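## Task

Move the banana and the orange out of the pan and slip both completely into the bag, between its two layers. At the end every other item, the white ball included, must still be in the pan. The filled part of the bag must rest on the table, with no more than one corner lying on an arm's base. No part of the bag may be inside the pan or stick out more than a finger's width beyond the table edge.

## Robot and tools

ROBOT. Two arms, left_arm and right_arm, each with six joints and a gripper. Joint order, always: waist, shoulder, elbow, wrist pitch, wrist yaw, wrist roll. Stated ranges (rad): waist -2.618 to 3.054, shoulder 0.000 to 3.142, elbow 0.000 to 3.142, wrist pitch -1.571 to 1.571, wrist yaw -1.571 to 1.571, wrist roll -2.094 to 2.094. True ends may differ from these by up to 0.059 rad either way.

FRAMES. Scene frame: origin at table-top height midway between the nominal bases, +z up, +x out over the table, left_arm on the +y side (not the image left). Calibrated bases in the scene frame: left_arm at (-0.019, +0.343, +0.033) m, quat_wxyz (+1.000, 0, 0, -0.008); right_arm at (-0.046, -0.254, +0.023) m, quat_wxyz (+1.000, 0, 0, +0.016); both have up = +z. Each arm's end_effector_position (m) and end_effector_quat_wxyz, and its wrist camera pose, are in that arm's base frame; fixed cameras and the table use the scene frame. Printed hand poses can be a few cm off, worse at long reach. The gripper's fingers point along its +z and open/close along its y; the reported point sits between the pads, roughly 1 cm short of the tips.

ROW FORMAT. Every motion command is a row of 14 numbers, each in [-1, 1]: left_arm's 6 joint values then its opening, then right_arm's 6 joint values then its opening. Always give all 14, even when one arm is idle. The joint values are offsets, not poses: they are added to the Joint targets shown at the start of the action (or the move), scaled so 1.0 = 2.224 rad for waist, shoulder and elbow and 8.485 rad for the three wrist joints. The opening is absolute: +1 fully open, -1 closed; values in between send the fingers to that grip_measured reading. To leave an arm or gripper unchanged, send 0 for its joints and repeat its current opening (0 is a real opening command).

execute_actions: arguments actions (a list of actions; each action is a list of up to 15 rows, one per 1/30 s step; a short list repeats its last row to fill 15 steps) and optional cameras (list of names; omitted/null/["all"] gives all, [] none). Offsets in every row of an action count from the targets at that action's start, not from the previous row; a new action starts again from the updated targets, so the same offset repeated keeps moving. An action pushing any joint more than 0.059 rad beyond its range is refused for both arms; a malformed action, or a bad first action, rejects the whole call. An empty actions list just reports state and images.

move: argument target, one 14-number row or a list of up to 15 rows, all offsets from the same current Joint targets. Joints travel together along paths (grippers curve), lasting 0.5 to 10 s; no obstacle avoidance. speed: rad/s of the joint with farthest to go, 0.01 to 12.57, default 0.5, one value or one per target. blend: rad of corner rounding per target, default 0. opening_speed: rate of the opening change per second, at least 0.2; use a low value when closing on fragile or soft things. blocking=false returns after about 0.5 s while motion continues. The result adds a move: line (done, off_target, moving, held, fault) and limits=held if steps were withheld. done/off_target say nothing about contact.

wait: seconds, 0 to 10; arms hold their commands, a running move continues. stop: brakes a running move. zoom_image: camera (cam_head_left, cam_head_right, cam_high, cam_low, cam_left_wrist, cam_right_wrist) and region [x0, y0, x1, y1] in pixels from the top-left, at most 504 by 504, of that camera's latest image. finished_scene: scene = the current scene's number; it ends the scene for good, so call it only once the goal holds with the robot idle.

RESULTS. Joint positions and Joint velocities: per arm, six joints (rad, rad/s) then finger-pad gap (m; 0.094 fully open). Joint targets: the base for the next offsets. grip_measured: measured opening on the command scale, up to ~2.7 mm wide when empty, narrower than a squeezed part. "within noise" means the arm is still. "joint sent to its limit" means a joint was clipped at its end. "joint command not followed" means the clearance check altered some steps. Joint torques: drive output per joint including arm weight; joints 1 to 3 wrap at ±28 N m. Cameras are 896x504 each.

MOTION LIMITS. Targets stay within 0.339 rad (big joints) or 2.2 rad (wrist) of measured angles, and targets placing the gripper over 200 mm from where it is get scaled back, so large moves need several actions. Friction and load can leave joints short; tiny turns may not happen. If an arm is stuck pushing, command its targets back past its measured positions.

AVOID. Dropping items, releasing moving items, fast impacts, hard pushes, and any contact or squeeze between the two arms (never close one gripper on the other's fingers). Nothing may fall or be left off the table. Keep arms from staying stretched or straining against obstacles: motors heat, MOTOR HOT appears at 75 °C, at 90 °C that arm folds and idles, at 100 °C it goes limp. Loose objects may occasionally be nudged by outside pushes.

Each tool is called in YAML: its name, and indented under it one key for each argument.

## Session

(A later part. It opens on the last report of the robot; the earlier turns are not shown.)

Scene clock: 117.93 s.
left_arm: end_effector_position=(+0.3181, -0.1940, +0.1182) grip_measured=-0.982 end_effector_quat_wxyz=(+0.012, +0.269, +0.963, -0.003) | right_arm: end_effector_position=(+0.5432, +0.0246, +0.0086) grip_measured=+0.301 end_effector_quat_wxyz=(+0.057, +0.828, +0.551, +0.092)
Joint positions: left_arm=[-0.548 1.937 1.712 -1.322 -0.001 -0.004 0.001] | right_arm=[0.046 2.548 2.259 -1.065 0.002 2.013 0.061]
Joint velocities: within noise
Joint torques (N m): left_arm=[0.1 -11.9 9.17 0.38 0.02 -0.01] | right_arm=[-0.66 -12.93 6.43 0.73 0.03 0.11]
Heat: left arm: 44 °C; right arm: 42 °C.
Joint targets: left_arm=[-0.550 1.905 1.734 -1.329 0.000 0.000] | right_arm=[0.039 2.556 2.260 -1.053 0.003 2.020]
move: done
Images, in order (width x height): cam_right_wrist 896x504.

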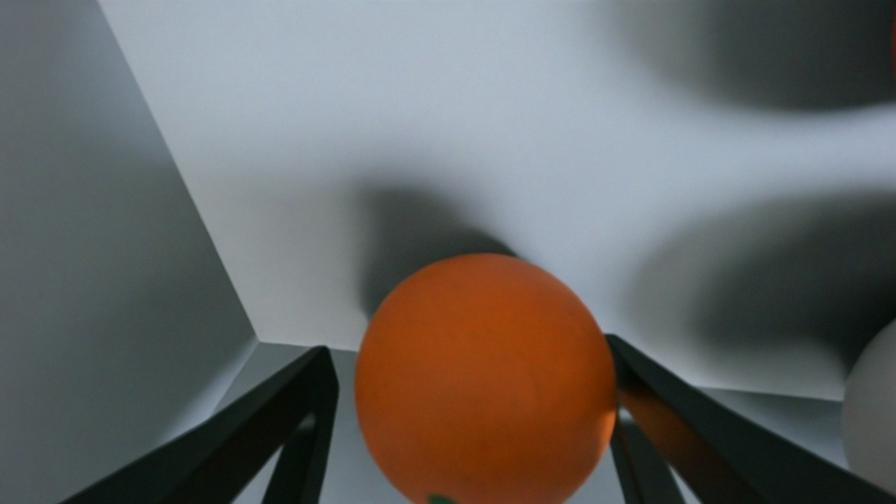

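move:
  target: [0,0,0,0,0,0,-1, 0,0,0,0,0,0,-0.15]
  opening_speed: 0.3
  cameras: ["cam_right_wrist"]

Scene clock: 120.27 s.
left_arm: end_effector_position=(+0.3181, -0.1940, +0.1182) grip_measured=-0.982 end_effector_quat_wxyz=(+0.012, +0.269, +0.963, -0.003) | right_arm: end_effector_position=(+0.5434, +0.0247, +0.0087) grip_measured=-0.147 end_effector_quat_wxyz=(+0.057, +0.828, +0.551, +0.093)
Joint positions: left_arm=[-0.548 1.937 1.712 -1.322 -0.001 -0.004 0.001] | right_arm=[0.046 2.548 2.259 -1.064 0.002 2.013 0.04]
Joint velocities: left_arm=[within noise] | right_arm=[0.012 0.002 0.007 0.066 0.007 0.051 0.017]
Joint torques (N m): left_arm=[0.08 -11.92 9.17 0.38 0.01 -0.01] | right_arm=[-0.64 -12.93 6.43 0.7 0.03 0.12]
Heat: left arm: 44 °C; right arm: 42 °C.
Joint targets: left_arm=[-0.550 1.905 1.734 -1.329 0.000 0.000] | right_arm=[0.039 2.556 2.260 -1.053 0.003 2.020]
move: done
Images, in order (width x height): cam_right_wrist 896x504.

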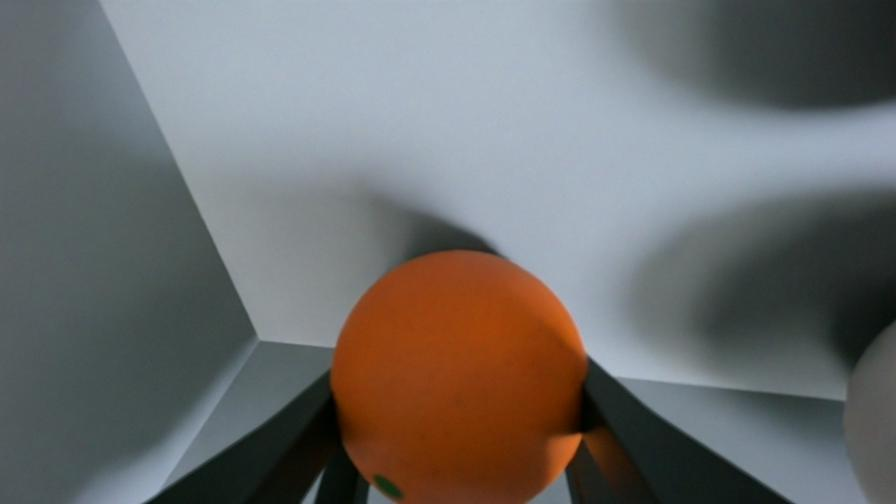

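move:
  target: [0,0,0,0,0,0,-1, 0,0,0,0,0,0,-0.28]
  opening_speed: 0.3
  cameras: ["cam_right_wrist"]

Scene clock: 121.07 s.
left_arm: end_effector_position=(+0.3181, -0.1940, +0.1182) grip_measured=-0.982 end_effector_quat_wxyz=(+0.012, +0.269, +0.963, -0.003) | right_arm: end_effector_position=(+0.5434, +0.0247, +0.0087) grip_measured=-0.183 end_effector_quat_wxyz=(+0.057, +0.828, +0.551, +0.093)
Joint positions: left_arm=[-0.548 1.937 1.712 -1.322 -0.001 -0.004 0.001] | right_arm=[0.046 2.548 2.259 -1.064 0.002 2.013 0.038]
Joint velocities: within noise
Joint torques (N m): left_arm=[0.05 -11.92 9.17 0.38 0.02 -0.01] | right_arm=[-0.61 -12.93 6.43 0.71 0.03 0.11]
Heat: left arm: 44 °C; right arm: 42 °C.
Joint targets: left_arm=[-0.550 1.905 1.734 -1.329 0.000 0.000] | right_arm=[0.039 2.556 2.260 -1.053 0.003 2.020]
move: done
Images, in order (width x height): cam_right_wrist 896x504.

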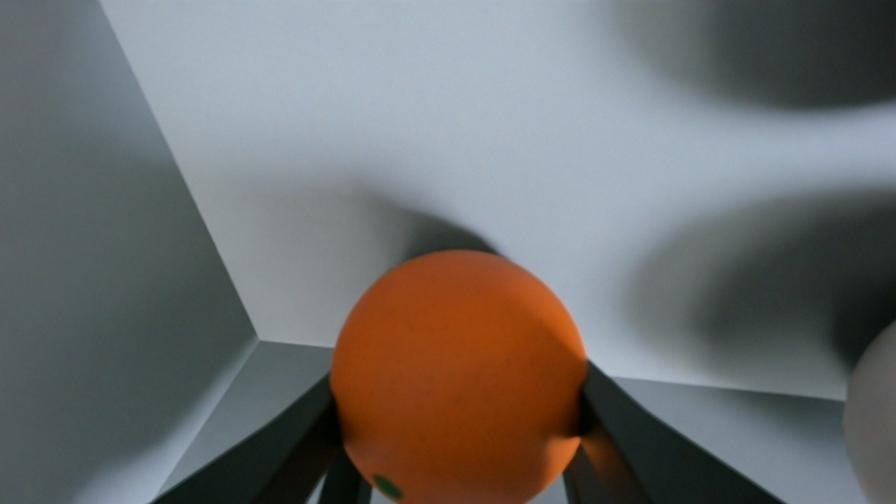

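move:
  target:
    - [0,0,0,0,0,0,-1, 0,-0.0337,0.0252,-0.0157,0,0,-0.28]
    - [0,0,0,0,0,0,-1, 0,-0.0794,0.0619,-0.0371,0,0,-0.28]
    - [0,0,0,0,0,0,-1, 0,-0.358,-0.1942,-0.0254,0,0,-0.28]
    - [0,0,0,0,0,0,-1, 0.1398,-0.6353,-0.4150,-0.0166,0,-0.4231,-0.28]
    - [0,0,0,0,0,0,-1, 0.2972,-0.6353,-0.4150,-0.0166,0,-0.4231,-0.28]
  speed: [0.3,0.4,0.8,1.6,0.8]
  blend: 0.06
  cameras: ["cam_right_wrist"]

Scene clock: 126.80 s.
left_arm: end_effector_position=(+0.3181, -0.1940, +0.1182) grip_measured=-0.982 end_effector_quat_wxyz=(+0.012, +0.269, +0.963, -0.003) | right_arm: end_effector_position=(+0.2093, +0.1729, +0.2478) grip_measured=-0.191 end_effector_quat_wxyz=(-0.242, +0.870, -0.413, +0.115)
Joint positions: left_arm=[-0.548 1.937 1.712 -1.322 -0.001 -0.004 0.001] | right_arm=[0.693 1.16 1.34 -1.21 0.004 -1.563 0.038]
Joint velocities: within noise
Joint torques (N m): left_arm=[0.08 -11.92 9.17 0.38 0.01 -0.01] | right_arm=[0.7 -4.21 6.11 1.36 -0.09 0.08]
Heat: left arm: 44 °C; right arm: 43 °C.
Joint targets: left_arm=[-0.550 1.905 1.734 -1.329 0.000 0.000] | right_arm=[0.700 1.143 1.337 -1.194 0.003 -1.570]
move: done
Images, in order (width x height): cam_right_wrist 896x504.

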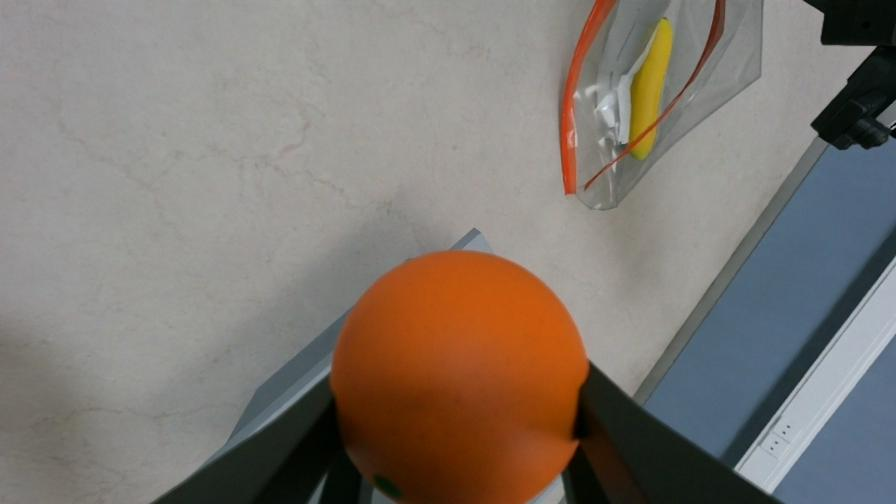

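move:
  target:
    - [0,0,0,0,0,0,-1, 0.0045,-0.0643,-0.3314,0.0949,0,0,-0.28]
    - [0,0,0,0,0,0,-1, 0.0045,0.2707,-0.4906,0.2590,0,0,-0.28]
    - [0,0,0,0,0,0,-1, 0.0045,0.3209,-0.2999,0.2381,0,0,-0.28]
  speed: [0.8,0.6,0.4]
  blend: 0.05
  cameras: ["cam_right_wrist","cam_head_left","cam_low"]

zoom_image:
  camera: "cam_low"
  region: [350, 240, 560, 380]

zoom_image:
  camera: "cam_head_left"
  region: [230, 200, 460, 350]

Scene clock: 132.27 s.
left_arm: end_effector_position=(+0.3181, -0.1940, +0.1182) grip_measured=-0.982 end_effector_quat_wxyz=(+0.012, +0.269, +0.963, -0.003) | right_arm: end_effector_position=(+0.3562, +0.3008, +0.0725) grip_measured=-0.191 end_effector_quat_wxyz=(-0.512, +0.748, -0.351, +0.237)
Joint positions: left_arm=[-0.548 1.937 1.712 -1.322 -0.001 -0.004 0.001] | right_arm=[0.703 1.844 0.65 0.821 0.004 -1.565 0.038]
Joint velocities: within noise
Joint torques (N m): left_arm=[0.06 -11.95 9.16 0.38 0.02 -0.02] | right_arm=[0.76 -6.39 7.08 1.94 -0.06 0.06]
Heat: left arm: 44 °C; right arm: 41 °C.
Joint targets: left_arm=[-0.550 1.905 1.734 -1.329 0.000 0.000] | right_arm=[0.710 1.857 0.670 0.826 0.003 -1.570]
move: done
Images, in order (width x height): cam_head_left 896x504, cam_low 896x504, cam_right_wrist 896x504.

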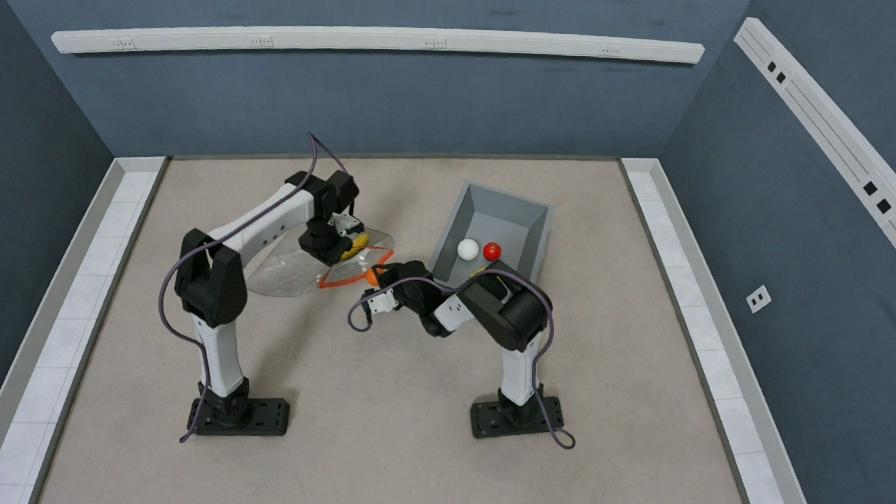

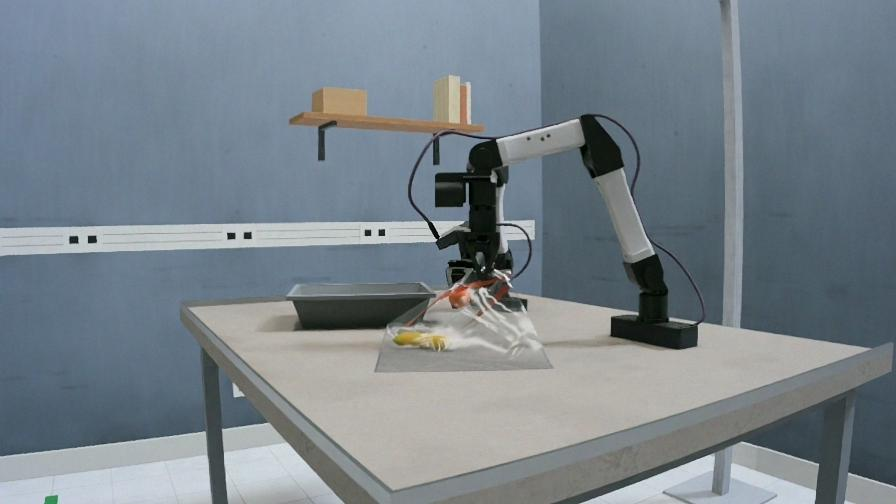

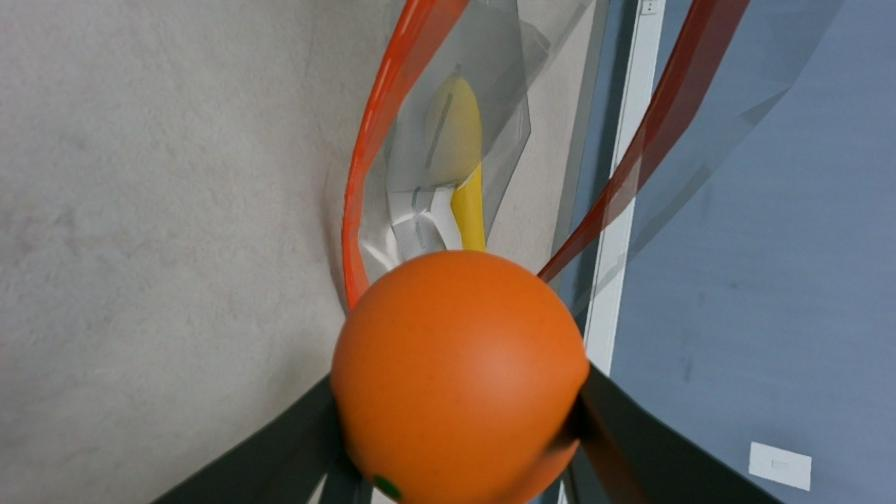

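Scaled by 2.400 from the camera's 896x504 image, which has a finer 1280x720 frame.

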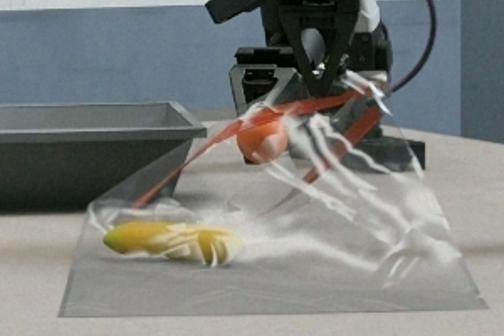

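Scaled by 2.191 from the camera's 896x504 image, which has a finer 1280x720 frame.

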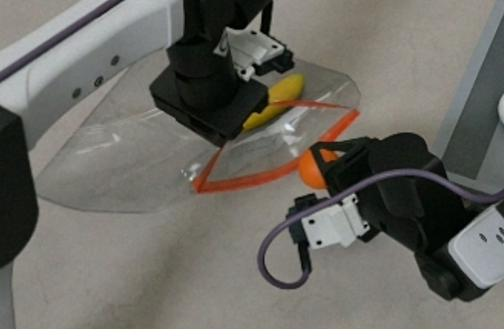

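move:
  target:
    - [0,0,0,0,0,0,-1, 0,0.0689,0.0086,0.0171,0,0,-0.28]
    - [0,0,0,0,0,0,-1, 0,0.1075,0.0728,0.0115,0,0,-0.28]
  speed: 0.3
  cameras: ["cam_right_wrist","cam_head_left","cam_low"]

zoom_image:
  camera: "cam_low"
  region: [350, 240, 560, 380]

zoom_image:
  camera: "cam_head_left"
  region: [230, 200, 460, 350]

Scene clock: 134.47 s.
left_arm: end_effector_position=(+0.3181, -0.1940, +0.1182) grip_measured=-0.982 end_effector_quat_wxyz=(+0.012, +0.269, +0.963, -0.003) | right_arm: end_effector_position=(+0.3892, +0.3287, +0.0419) grip_measured=-0.191 end_effector_quat_wxyz=(-0.519, +0.743, -0.348, +0.240)
Joint positions: left_arm=[-0.548 1.937 1.712 -1.322 -0.001 -0.004 0.001] | right_arm=[0.703 2.083 0.811 0.918 0.004 -1.565 0.038]
Joint velocities: within noise
Joint torques (N m): left_arm=[0.06 -11.93 9.21 0.38 0.01 -0.01] | right_arm=[0.75 -8.02 6.86 1.92 -0.06 0.06]
Heat: left arm: 45 °C; right arm: 41 °C.
Joint targets: left_arm=[-0.550 1.905 1.734 -1.329 0.000 0.000] | right_arm=[0.710 2.096 0.832 0.924 0.003 -1.570]
move: done
Images, in order (width x height): cam_head_left 896x504, cam_low 896x504, cam_right_wrist 896x504.

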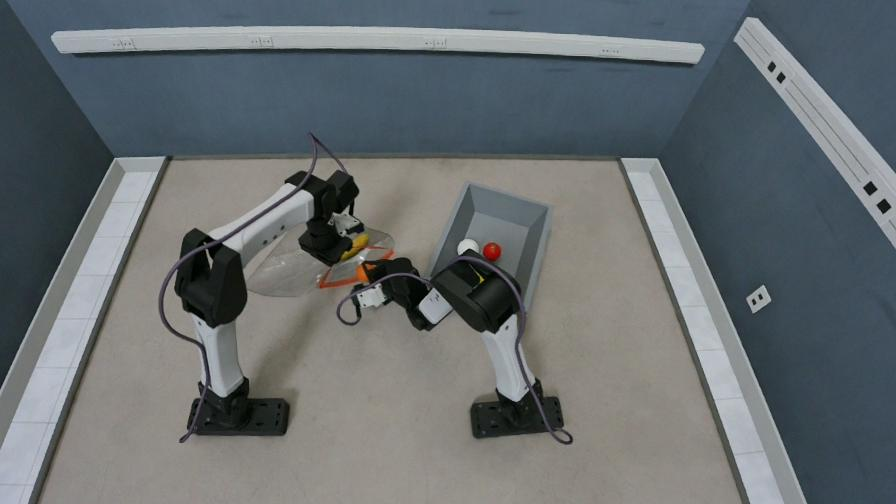

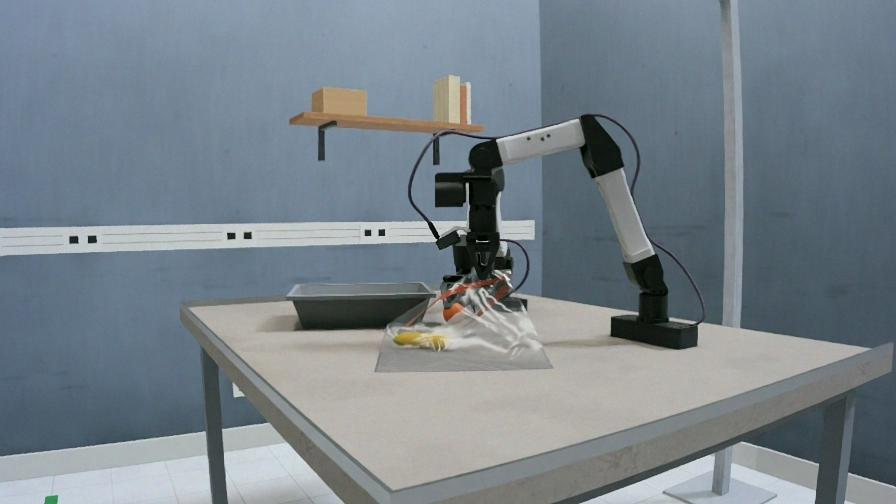

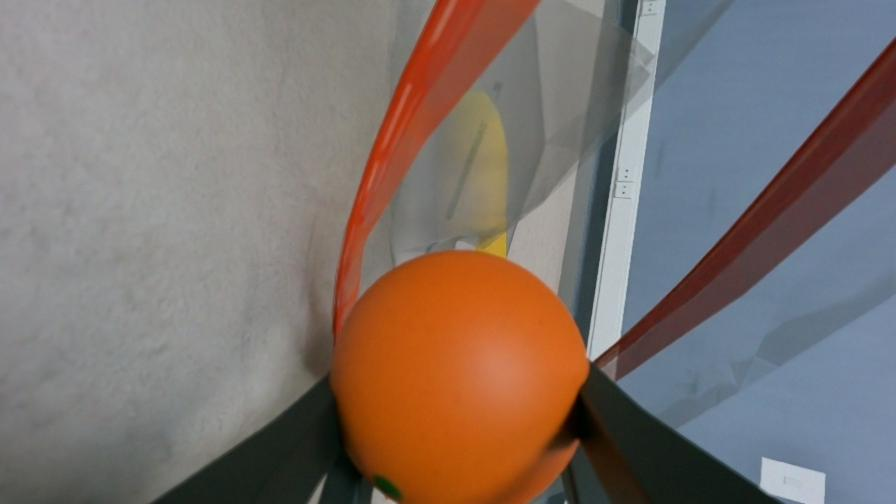

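Scaled by 2.400 from the camera's 896x504 image, which has a finer 1280x720 frame.

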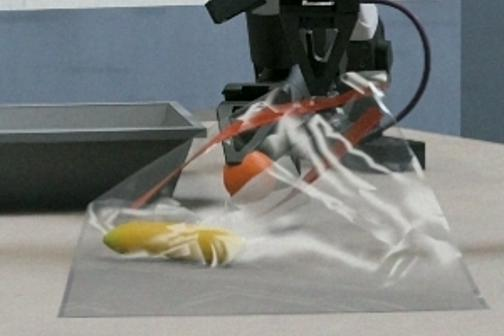

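Scaled by 2.191 from the camera's 896x504 image, which has a finer 1280x720 frame.

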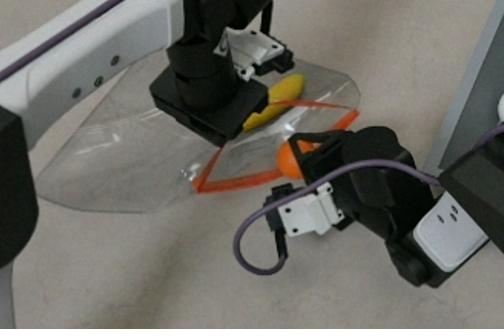

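move:
  target:
    - [0,0,0,0,0,0,-1, 0,0.0383,0.0638,-0.0055,0,0,-0.28]
    - [0,0,0,0,0,0,-1, 0,0.0856,0.1482,-0.0129,0,0,-0.28]
  speed: 0.25
  cameras: ["cam_right_wrist","cam_head_left","cam_low"]

zoom_image:
  camera: "cam_low"
  region: [350, 240, 560, 380]

zoom_image:
  camera: "cam_head_left"
  region: [230, 200, 460, 350]

Scene clock: 136.93 s.
left_arm: end_effector_position=(+0.3181, -0.1940, +0.1182) grip_measured=-0.982 end_effector_quat_wxyz=(+0.012, +0.269, +0.963, -0.003) | right_arm: end_effector_position=(+0.4439, +0.3750, +0.0397) grip_measured=-0.191 end_effector_quat_wxyz=(-0.529, +0.736, -0.345, +0.245)
Joint positions: left_arm=[-0.548 1.937 1.712 -1.322 -0.001 -0.004 0.001] | right_arm=[0.703 2.272 1.137 0.809 0.004 -1.565 0.038]
Joint velocities: within noise
Joint torques (N m): left_arm=[0.08 -11.93 9.17 0.39 0.01 -0.02] | right_arm=[0.77 -9.88 7.82 1.95 -0.06 0.06]
Heat: left arm: 45 °C; right arm: 41 °C.
Joint targets: left_arm=[-0.550 1.905 1.734 -1.329 0.000 0.000] | right_arm=[0.710 2.287 1.161 0.814 0.003 -1.570]
move: done
Images, in order (width x height): cam_head_left 896x504, cam_low 896x504, cam_right_wrist 896x504.

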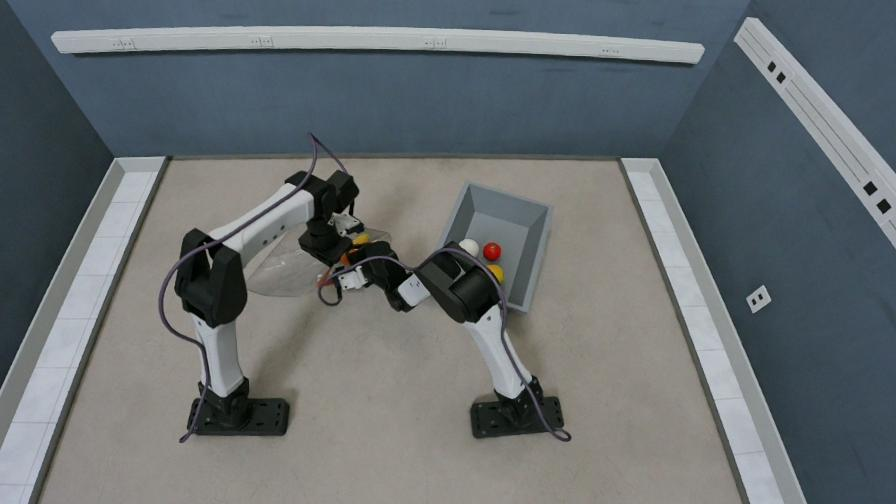

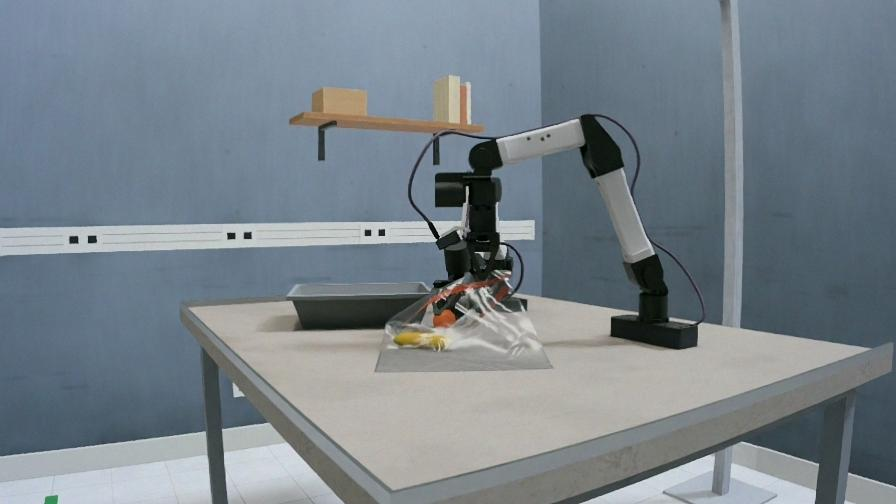

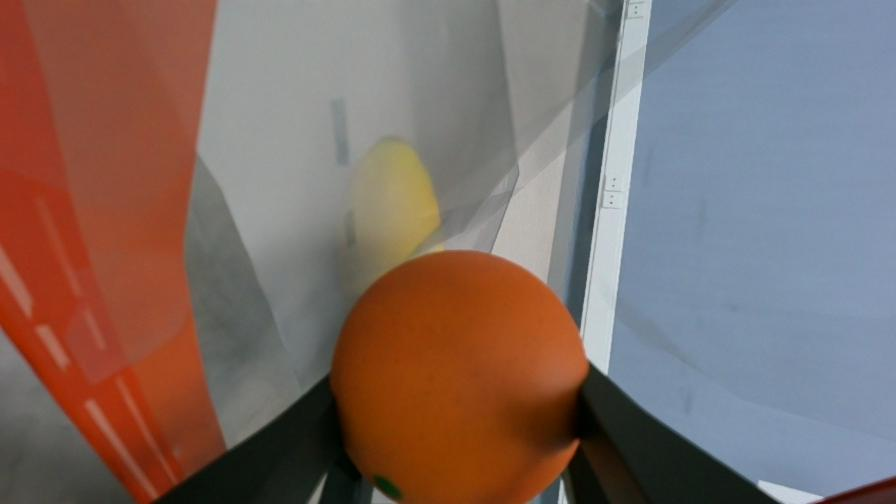

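Scaled by 2.400 from the camera's 896x504 image, which has a finer 1280x720 frame.

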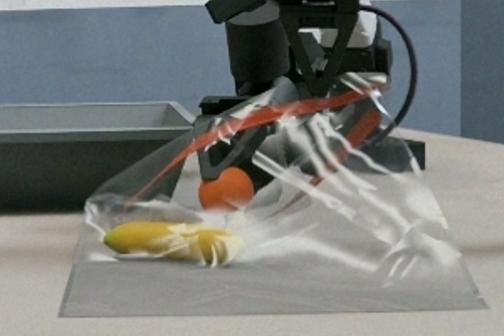

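Scaled by 2.191 from the camera's 896x504 image, which has a finer 1280x720 frame.

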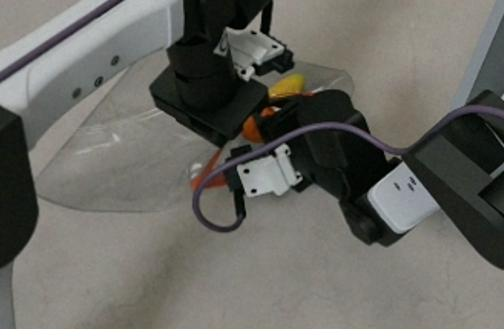

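move:
  target:
    - [0,0,0,0,0,0,-1, 0,0.0298,0.0013,0.0077,0,0,-0.28]
    - [0,0,0,0,0,0,-1, 0,0.0298,0.0013,0.0077,0,0,0.0]
  speed: 0.2
  opening_speed: 0.2
  cameras: ["cam_right_wrist","cam_low"]

zoom_image:
  camera: "cam_low"
  region: [350, 240, 560, 380]

Scene clock: 139.87 s.
left_arm: end_effector_position=(+0.3181, -0.1940, +0.1182) grip_measured=-0.982 end_effector_quat_wxyz=(+0.012, +0.269, +0.963, -0.003) | right_arm: end_effector_position=(+0.4436, +0.3748, +0.0164) grip_measured=-0.001 end_effector_quat_wxyz=(-0.526, +0.738, -0.346, +0.244)
Joint positions: left_arm=[-0.548 1.937 1.712 -1.322 -0.001 -0.004 0.001] | right_arm=[0.703 2.339 1.14 0.865 0.004 -1.565 0.047]
Joint velocities: within noise
Joint torques (N m): left_arm=[0.03 -11.9 9.22 0.39 0.01 -0.01] | right_arm=[0.75 -10.1 7.53 2.05 -0.06 0.05]
Heat: left arm: 45 °C; right arm: 41 °C.
Joint targets: left_arm=[-0.550 1.905 1.734 -1.329 0.000 0.000] | right_arm=[0.710 2.353 1.164 0.880 0.003 -1.570]
move: done
Images, in order (width x height): cam_low 896x504, cam_right_wrist 896x504.

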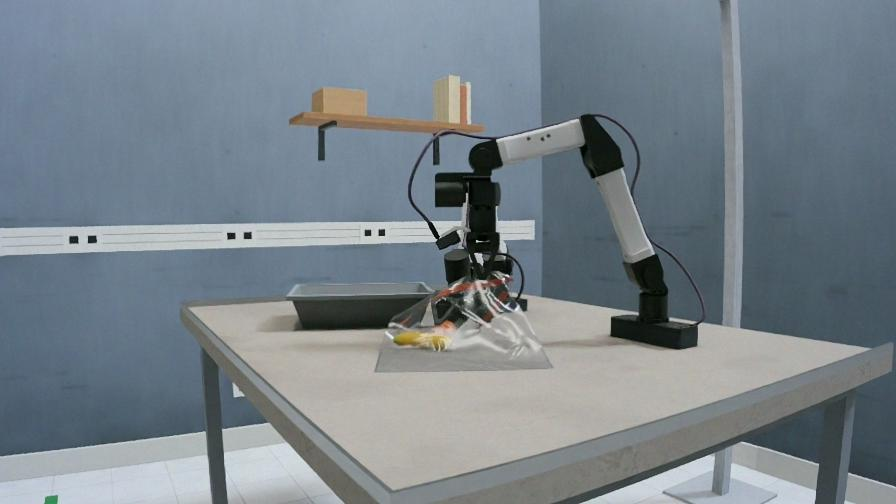

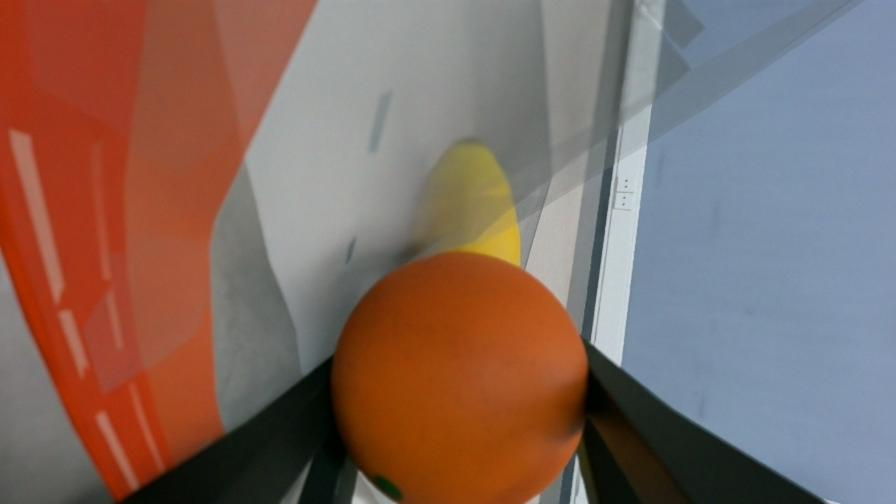

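Scaled by 2.400 from the camera's 896x504 image, which has a finer 1280x720 frame.

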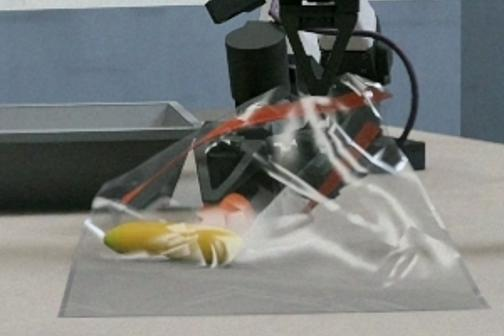

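move:
  target: [0,0,0,0,0,0,-1, 0,0,0,0,0,0,0.15]
  opening_speed: 0.2
  cameras: ["cam_right_wrist","cam_low"]

zoom_image:
  camera: "cam_low"
  region: [350, 240, 560, 380]

Scene clock: 141.73 s.
left_arm: end_effector_position=(+0.3181, -0.1940, +0.1182) grip_measured=-0.982 end_effector_quat_wxyz=(+0.012, +0.269, +0.963, -0.003) | right_arm: end_effector_position=(+0.4449, +0.3758, +0.0196) grip_measured=+0.148 end_effector_quat_wxyz=(-0.530, +0.735, -0.345, +0.246)
Joint positions: left_arm=[-0.548 1.937 1.712 -1.322 -0.001 -0.004 0.001] | right_arm=[0.703 2.339 1.144 0.873 0.004 -1.565 0.054]
Joint velocities: within noise
Joint torques (N m): left_arm=[0.08 -11.88 9.14 0.38 0.02 -0.01] | right_arm=[0.76 -10.11 7.19 1.98 -0.06 0.06]
Heat: left arm: 45 °C; right arm: 42 °C.
Joint targets: left_arm=[-0.550 1.905 1.734 -1.329 0.000 0.000] | right_arm=[0.710 2.353 1.164 0.880 0.003 -1.570]
move: done
Images, in order (width x height): cam_low 896x504, cam_right_wrist 896x504.

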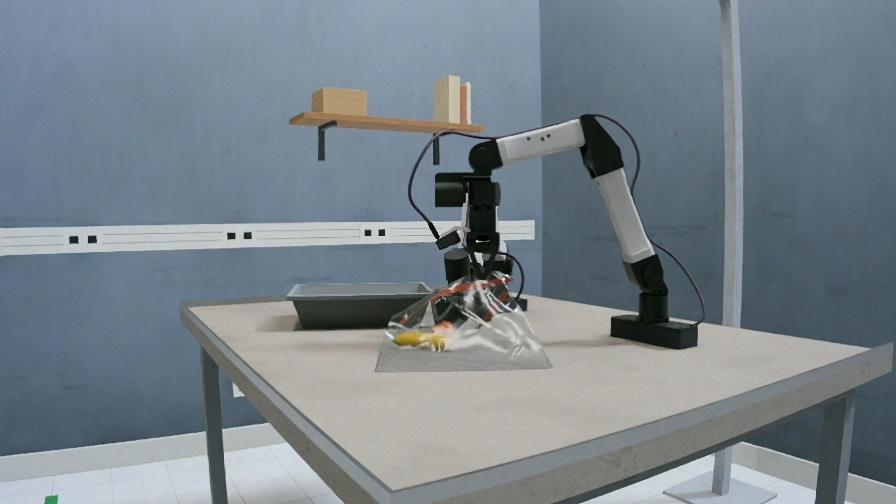

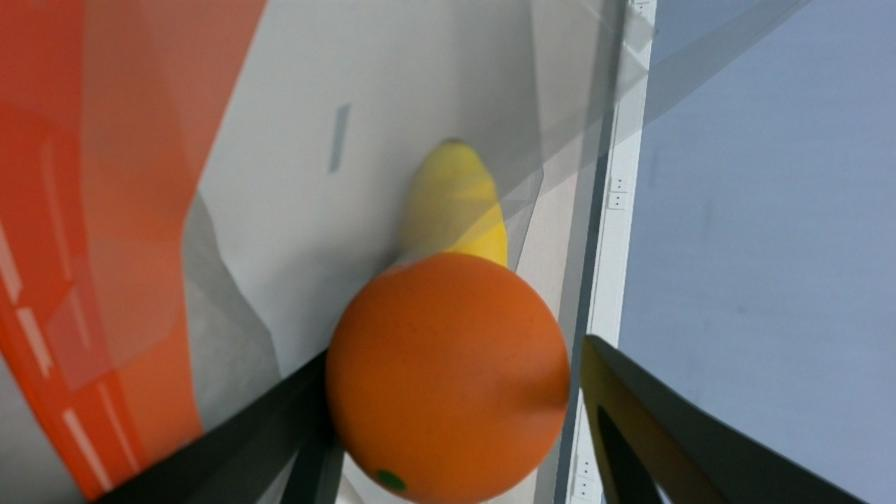

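Scaled by 2.400 from the camera's 896x504 image, which has a finer 1280x720 frame.

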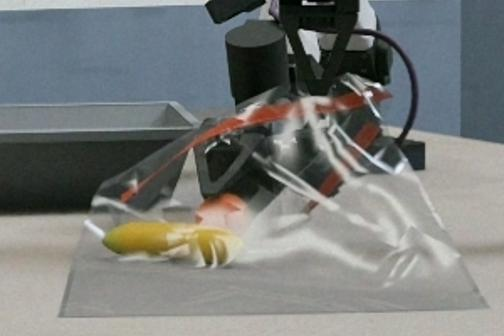

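move:
  target:
    - [0,0,0,0,0,0,-1, 0,-0.0379,-0.0767,0.0095,0,0,0.15]
    - [0,0,0,0,0,0,-1, 0,-0.1097,-0.1781,0.0155,0,0,0.15]
    - [0,0,0,0,0,0,-1, 0,-0.2248,-0.2776,0.0031,0,0,0.15]
  speed: 0.4
  cameras: ["cam_right_wrist","cam_low","cam_head_left"]

zoom_image:
  camera: "cam_low"
  region: [350, 240, 560, 380]

zoom_image:
  camera: "cam_head_left"
  region: [230, 200, 460, 350]

Scene clock: 144.57 s.
left_arm: end_effector_position=(+0.3181, -0.1940, +0.1182) grip_measured=-0.982 end_effector_quat_wxyz=(+0.012, +0.269, +0.963, -0.003) | right_arm: end_effector_position=(+0.3365, +0.2840, +0.0363) grip_measured=+0.149 end_effector_quat_wxyz=(-0.488, +0.763, -0.358, +0.227)
Joint positions: left_arm=[-0.548 1.937 1.712 -1.322 -0.001 -0.004 0.001] | right_arm=[0.703 1.888 0.55 0.902 0.004 -1.565 0.054]
Joint velocities: within noise
Joint torques (N m): left_arm=[0.05 -11.92 9.14 0.38 0.02 -0.01] | right_arm=[0.73 -10.26 4.14 1.91 -0.06 0.05]
Heat: left arm: 45 °C; right arm: 42 °C.
Joint targets: left_arm=[-0.550 1.905 1.734 -1.329 0.000 0.000] | right_arm=[0.710 1.853 0.547 0.906 0.003 -1.570]
move: done
Images, in order (width x height): cam_head_left 896x504, cam_low 896x504, cam_right_wrist 896x504.

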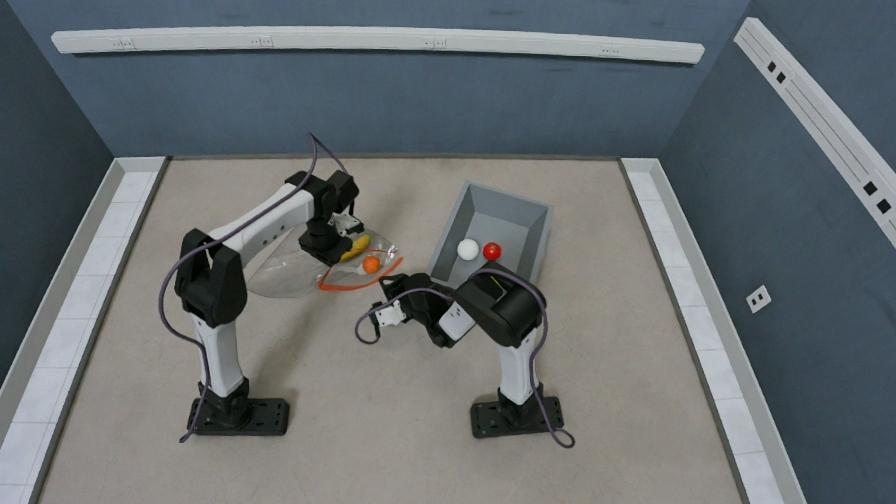

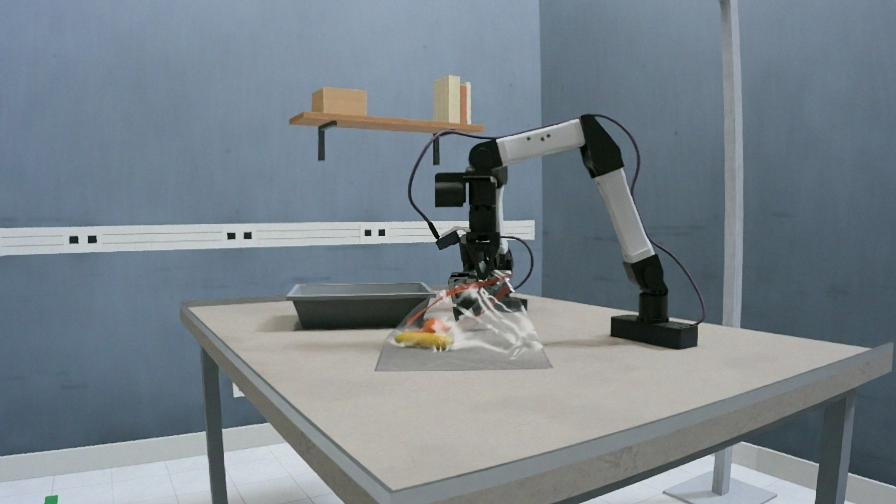

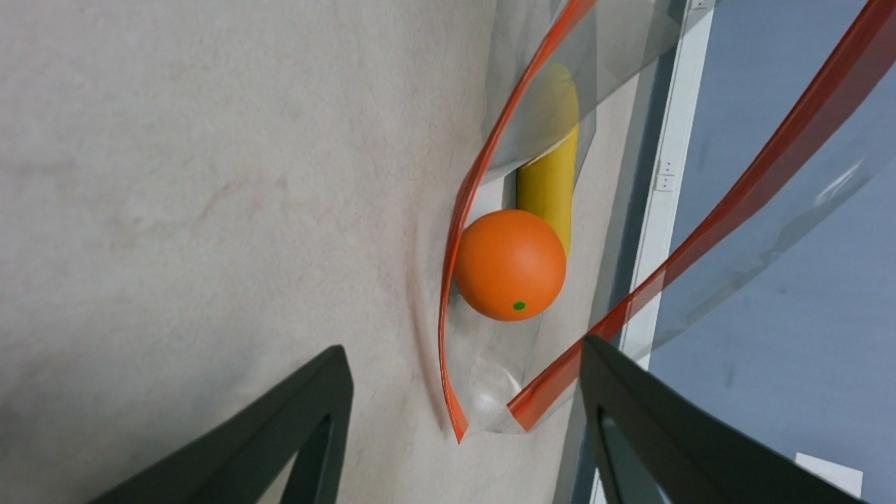

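Scaled by 2.400 from the camera's 896x504 image, which has a finer 1280x720 frame.

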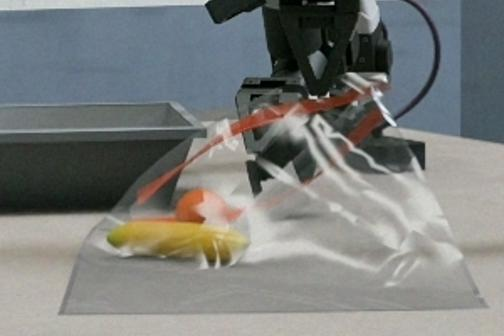

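Scaled by 2.191 from the camera's 896x504 image, which has a finer 1280x720 frame.

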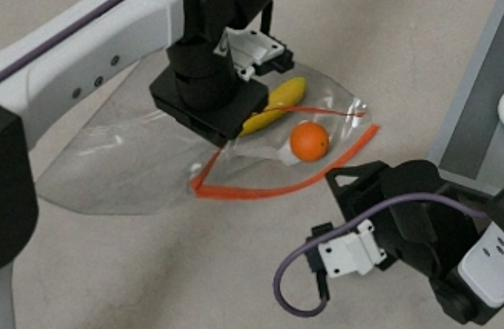

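move:
  target:
    - [0,0,0,0,0,0,-1, -0.0202,-0.0553,0.1473,-0.0884,0,0,-0.85]
    - [0,0,0,0,0,0,-1, -0.0202,0.0445,0.1612,-0.0660,0,0,-0.85]
  speed: 0.3
  cameras: ["cam_right_wrist","cam_low","cam_head_left"]

zoom_image:
  camera: "cam_low"
  region: [350, 240, 560, 380]

zoom_image:
  camera: "cam_head_left"
  region: [230, 200, 460, 350]

Scene clock: 151.30 s.
left_arm: end_effector_position=(+0.3181, -0.1940, +0.1182) grip_measured=-0.982 end_effector_quat_wxyz=(+0.012, +0.269, +0.963, -0.003) | right_arm: end_effector_position=(+0.3678, +0.2920, +0.0095) grip_measured=-0.849 end_effector_quat_wxyz=(-0.365, +0.822, -0.400, +0.177)
Joint positions: left_arm=[-0.548 1.937 1.712 -1.322 -0.001 -0.004 0.001] | right_arm=[0.673 1.942 0.88 0.326 0.004 -1.565 0.007]
Joint velocities: within noise
Joint torques (N m): left_arm=[0.03 -11.9 9.17 0.38 0.01 -0.02] | right_arm=[-0.69 -7.84 7.98 1.77 -0.07 0.05]
Heat: left arm: 45 °C; right arm: 42 °C.
Joint targets: left_arm=[-0.550 1.905 1.734 -1.329 0.000 0.000] | right_arm=[0.665 1.952 0.905 0.346 0.003 -1.570]
move: done
Images, in order (width x height): cam_head_left 896x504, cam_low 896x504, cam_right_wrist 896x504.

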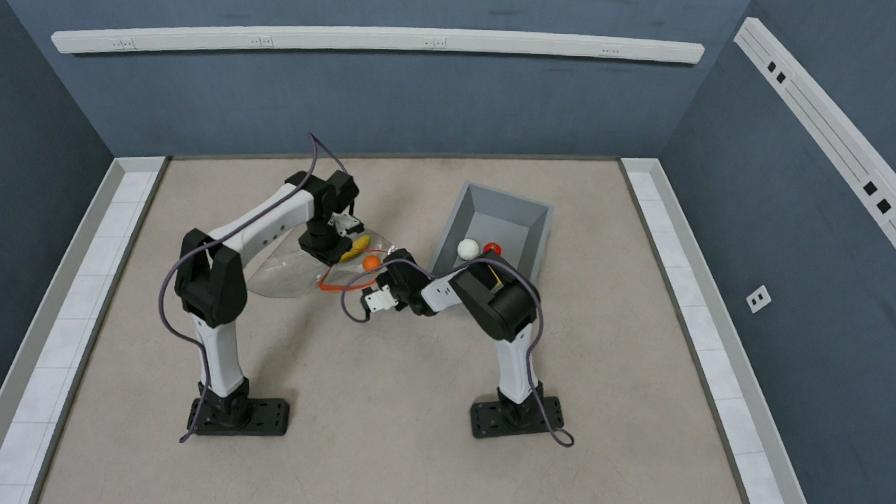

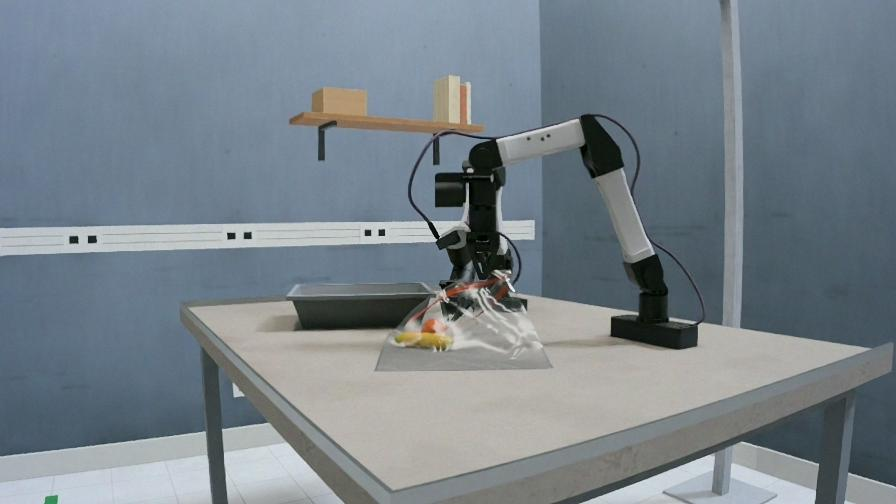

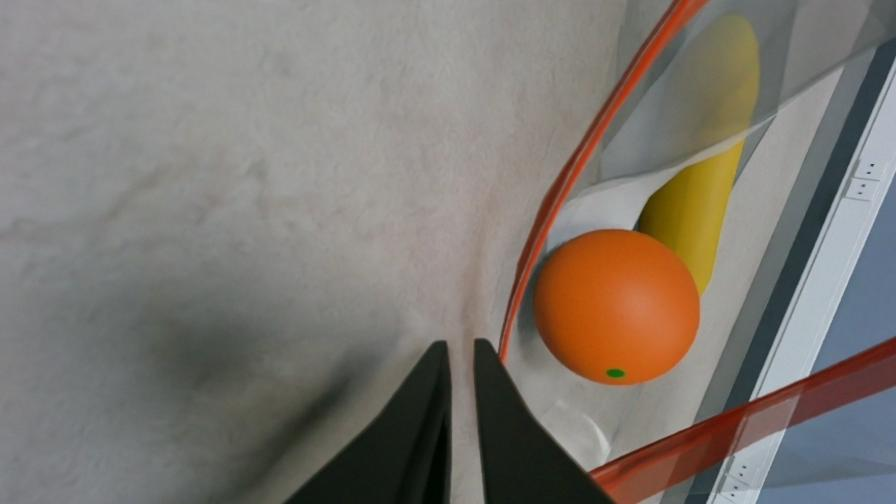

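Scaled by 2.400 from the camera's 896x504 image, which has a finer 1280x720 frame.

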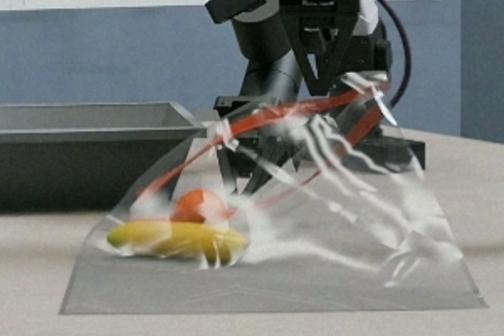

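Scaled by 2.191 from the camera's 896x504 image, which has a finer 1280x720 frame.

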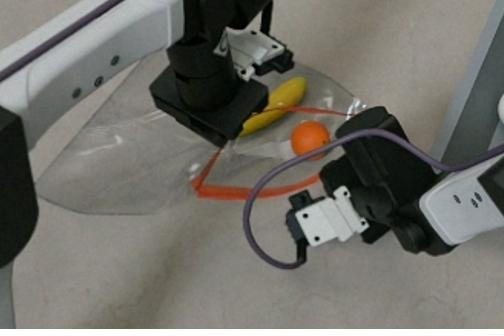

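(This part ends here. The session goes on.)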